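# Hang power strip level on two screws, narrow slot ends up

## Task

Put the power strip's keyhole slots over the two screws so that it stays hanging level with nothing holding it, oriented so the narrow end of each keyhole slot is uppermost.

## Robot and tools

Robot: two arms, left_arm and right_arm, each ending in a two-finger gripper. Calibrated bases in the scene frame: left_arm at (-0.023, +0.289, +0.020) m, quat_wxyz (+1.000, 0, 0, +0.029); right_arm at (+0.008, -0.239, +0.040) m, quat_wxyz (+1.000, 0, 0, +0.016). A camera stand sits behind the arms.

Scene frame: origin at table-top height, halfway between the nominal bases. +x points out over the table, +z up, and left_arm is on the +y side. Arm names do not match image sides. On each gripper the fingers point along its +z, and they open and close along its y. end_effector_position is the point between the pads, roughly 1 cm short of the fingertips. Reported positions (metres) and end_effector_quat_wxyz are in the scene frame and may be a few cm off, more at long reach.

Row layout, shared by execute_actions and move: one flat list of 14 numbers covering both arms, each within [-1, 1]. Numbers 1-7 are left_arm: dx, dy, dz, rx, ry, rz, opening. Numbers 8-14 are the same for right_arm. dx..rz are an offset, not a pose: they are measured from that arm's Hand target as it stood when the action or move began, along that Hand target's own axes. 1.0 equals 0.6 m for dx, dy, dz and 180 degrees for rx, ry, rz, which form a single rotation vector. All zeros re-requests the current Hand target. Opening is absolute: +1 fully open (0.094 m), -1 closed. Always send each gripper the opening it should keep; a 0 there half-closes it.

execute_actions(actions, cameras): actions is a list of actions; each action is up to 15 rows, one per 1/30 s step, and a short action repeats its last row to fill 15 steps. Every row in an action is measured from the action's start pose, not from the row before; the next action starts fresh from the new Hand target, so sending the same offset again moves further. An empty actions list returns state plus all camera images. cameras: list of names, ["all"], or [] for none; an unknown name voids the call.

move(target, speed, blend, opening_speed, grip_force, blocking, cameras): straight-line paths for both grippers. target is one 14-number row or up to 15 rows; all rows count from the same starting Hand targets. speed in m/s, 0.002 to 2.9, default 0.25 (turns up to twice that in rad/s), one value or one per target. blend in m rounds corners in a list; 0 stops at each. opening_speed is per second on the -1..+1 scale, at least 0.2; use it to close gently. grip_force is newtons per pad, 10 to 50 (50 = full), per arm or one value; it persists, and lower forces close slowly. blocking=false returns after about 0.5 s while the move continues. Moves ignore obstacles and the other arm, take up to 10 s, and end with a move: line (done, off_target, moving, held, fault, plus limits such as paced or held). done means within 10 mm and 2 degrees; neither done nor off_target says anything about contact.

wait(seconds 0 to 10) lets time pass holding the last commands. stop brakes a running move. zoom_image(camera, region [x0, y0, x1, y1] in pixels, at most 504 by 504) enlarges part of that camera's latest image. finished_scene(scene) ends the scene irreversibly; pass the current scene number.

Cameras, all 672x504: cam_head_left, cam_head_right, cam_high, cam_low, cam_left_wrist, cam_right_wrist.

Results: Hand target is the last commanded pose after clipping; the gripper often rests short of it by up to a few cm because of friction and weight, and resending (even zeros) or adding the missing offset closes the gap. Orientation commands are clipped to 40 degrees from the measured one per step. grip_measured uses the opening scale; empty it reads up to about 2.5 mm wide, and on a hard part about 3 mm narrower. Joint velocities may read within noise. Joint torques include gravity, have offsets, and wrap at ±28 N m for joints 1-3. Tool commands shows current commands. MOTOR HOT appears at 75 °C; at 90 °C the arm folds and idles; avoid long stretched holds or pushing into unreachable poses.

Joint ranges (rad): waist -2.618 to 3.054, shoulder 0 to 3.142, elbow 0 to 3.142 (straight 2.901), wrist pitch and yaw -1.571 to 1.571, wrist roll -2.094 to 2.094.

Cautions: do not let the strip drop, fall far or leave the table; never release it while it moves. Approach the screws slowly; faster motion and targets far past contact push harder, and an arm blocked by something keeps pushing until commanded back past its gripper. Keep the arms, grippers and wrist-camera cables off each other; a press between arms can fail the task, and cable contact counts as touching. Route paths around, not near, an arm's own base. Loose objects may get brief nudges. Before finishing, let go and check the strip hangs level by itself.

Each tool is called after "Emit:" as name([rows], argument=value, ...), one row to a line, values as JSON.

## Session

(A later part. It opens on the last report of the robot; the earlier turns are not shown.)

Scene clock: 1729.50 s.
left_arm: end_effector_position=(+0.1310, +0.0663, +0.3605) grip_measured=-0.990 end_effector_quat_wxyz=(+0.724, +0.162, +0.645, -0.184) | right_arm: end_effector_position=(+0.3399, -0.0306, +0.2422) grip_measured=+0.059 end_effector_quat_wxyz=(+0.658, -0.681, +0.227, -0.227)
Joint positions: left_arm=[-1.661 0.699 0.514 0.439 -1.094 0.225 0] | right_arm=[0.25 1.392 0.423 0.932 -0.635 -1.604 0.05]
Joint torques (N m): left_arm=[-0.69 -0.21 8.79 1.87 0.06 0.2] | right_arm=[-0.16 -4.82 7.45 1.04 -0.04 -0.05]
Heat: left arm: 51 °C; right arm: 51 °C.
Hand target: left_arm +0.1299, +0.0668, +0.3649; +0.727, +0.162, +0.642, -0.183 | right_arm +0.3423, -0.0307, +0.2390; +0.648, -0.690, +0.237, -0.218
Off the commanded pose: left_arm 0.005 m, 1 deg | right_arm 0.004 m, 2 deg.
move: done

Emit:
move(target=[0,0,0,0,0,0,-1,0,0,0,0,0,0,0.75], opening_speed=0.4, cameras=["cam_left_wrist", "cam_right_wrist", "cam_head_right"])

Scene clock: 1735.33 s.
left_arm: end_effector_position=(+0.1310, +0.0663, +0.3605) grip_measured=-0.990 end_effector_quat_wxyz=(+0.724, +0.162, +0.645, -0.184) | right_arm: end_effector_position=(+0.3390, -0.0308, +0.2282) grip_measured=+0.748 end_effector_quat_wxyz=(+0.643, -0.695, +0.241, -0.212)
Joint positions: left_arm=[-1.661 0.699 0.514 0.439 -1.094 0.225 0] | right_arm=[0.25 1.392 0.423 0.866 -0.635 -1.616 0.082]
Joint torques (N m): left_arm=[-0.69 -0.21 8.79 1.87 0.06 0.2] | right_arm=[-0.17 -4.93 7.71 1.58 -0.05 0.04]
Heat: left arm: 51 °C; right arm: 51 °C.
Hand target: left_arm +0.1299, +0.0668, +0.3649; +0.727, +0.162, +0.642, -0.183 | right_arm +0.3423, -0.0307, +0.2390; +0.648, -0.690, +0.237, -0.218
Off the commanded pose: left_arm 0.005 m, 1 deg | right_arm 0.011 m, 1 deg.
move: off_target (right_arm)
Images, in order (width x height): cam_head_right 672x504, cam_left_wrist 672x504, cam_right_wrist 672x504.

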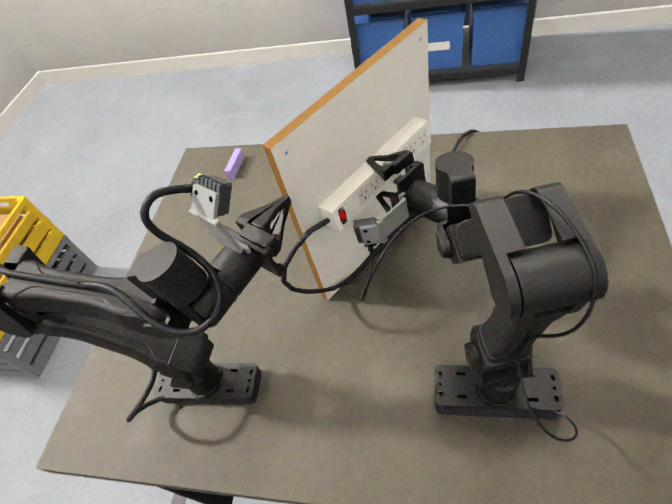

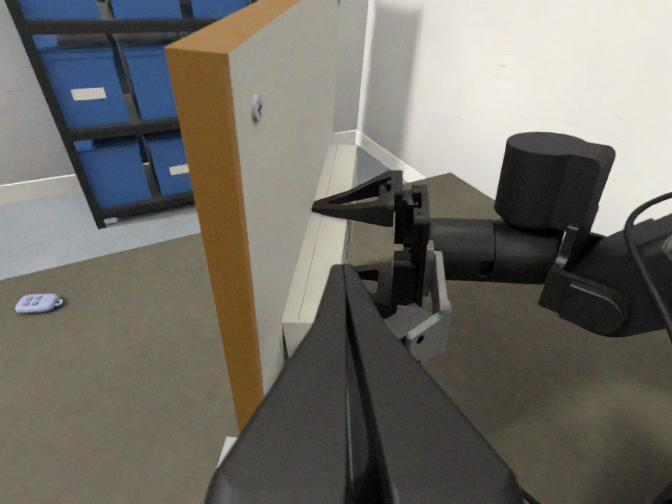

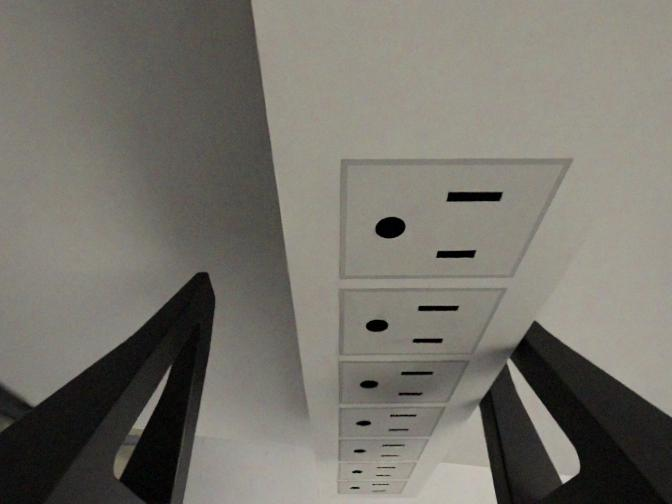

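Emit:
move([
  [0,0,0,0,0,0,-1,0,-0.005,0,0,0,0,1],
  [0,0,0,0,0,0,-1,0,-0.02,-0.05,0,0,0,1],
  [0,0,0,0,0,0,-1,0,-0.03,-0.16,0,0,0,1],
], speed=0.05, blend=[0,0.02,0], opening_speed=0.5, cameras=["cam_left_wrist", "cam_right_wrist", "cam_head_left", "cam_head_right"])

Scene clock: 1744.20 s.
left_arm: end_effector_position=(+0.1310, +0.0663, +0.3605) grip_measured=-0.990 end_effector_quat_wxyz=(+0.724, +0.162, +0.645, -0.184) | right_arm: end_effector_position=(+0.2893, -0.1051, +0.2678) grip_measured=+0.998 end_effector_quat_wxyz=(+0.648, -0.689, +0.233, -0.225)
Joint positions: left_arm=[-1.661 0.699 0.514 0.439 -1.094 0.225 0] | right_arm=[-0.087 0.938 0.35 0.486 -0.964 -1.663 0.094]
Joint torques (N m): left_arm=[-0.7 -0.21 8.77 1.87 0.06 0.2] | right_arm=[-0.55 -2.59 5.81 1.42 -0.2 0.07]
Heat: left arm: 51 °C; right arm: 52 °C.
Hand target: left_arm +0.1299, +0.0668, +0.3649; +0.727, +0.162, +0.642, -0.183 | right_arm +0.2848, -0.1058, +0.2632; +0.648, -0.690, +0.237, -0.218
Off the commanded pose: left_arm 0.005 m, 1 deg | right_arm 0.007 m, 1 deg.
move: done; blend cut to 0.0154 m at target 2
Images, in order (width x height): cam_head_left 672x504, cam_head_right 672x504, cam_left_wrist 672x504, cam_right_wrist 672x504.

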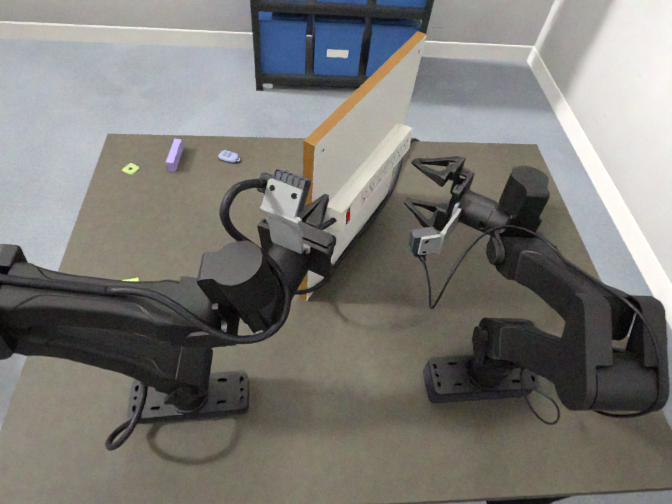

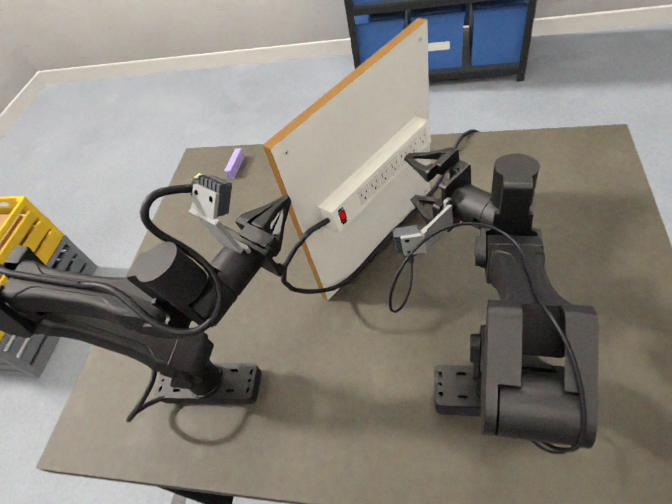

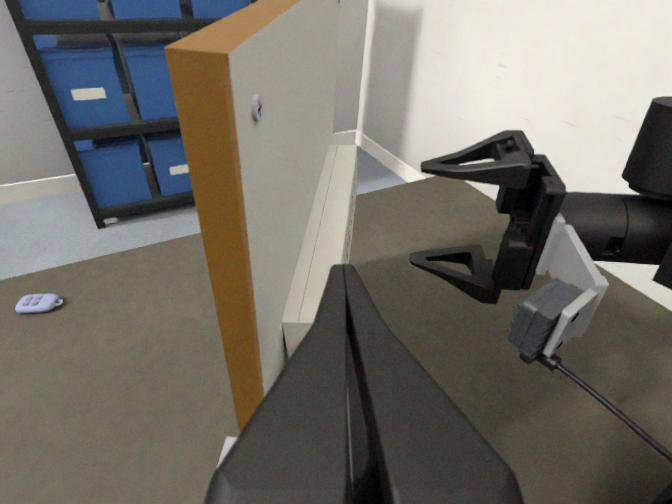

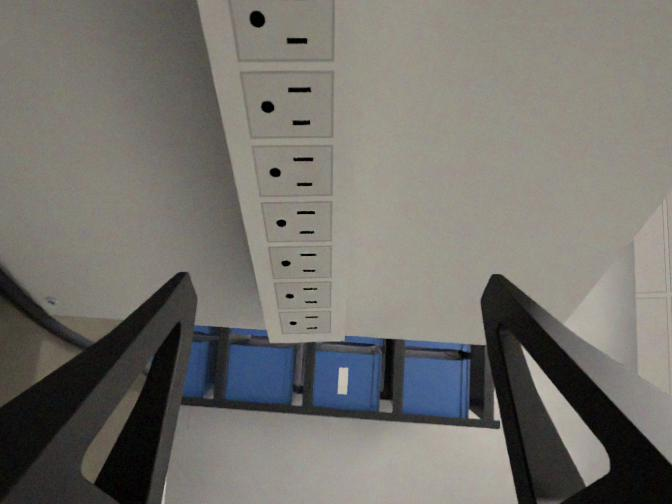

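Emit:
zoom_image(camera="cam_left_wrist", region=[250, 130, 380, 360])

Emit:
zoom_image(camera="cam_head_right", region=[250, 10, 450, 240])

Scaled by 2.191.

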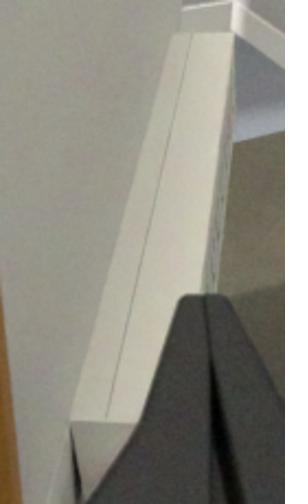

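Scaled by 2.191.

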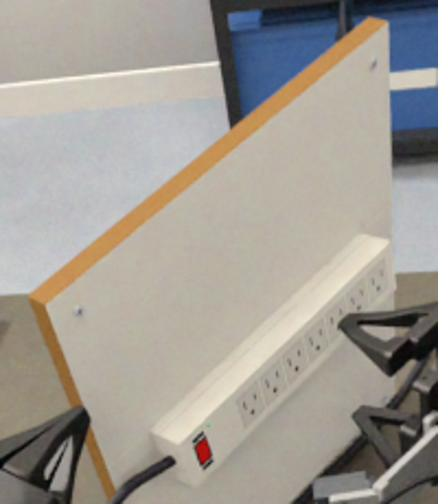

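Emit:
finished_scene(scene=1)

The scene is finished: the task was done.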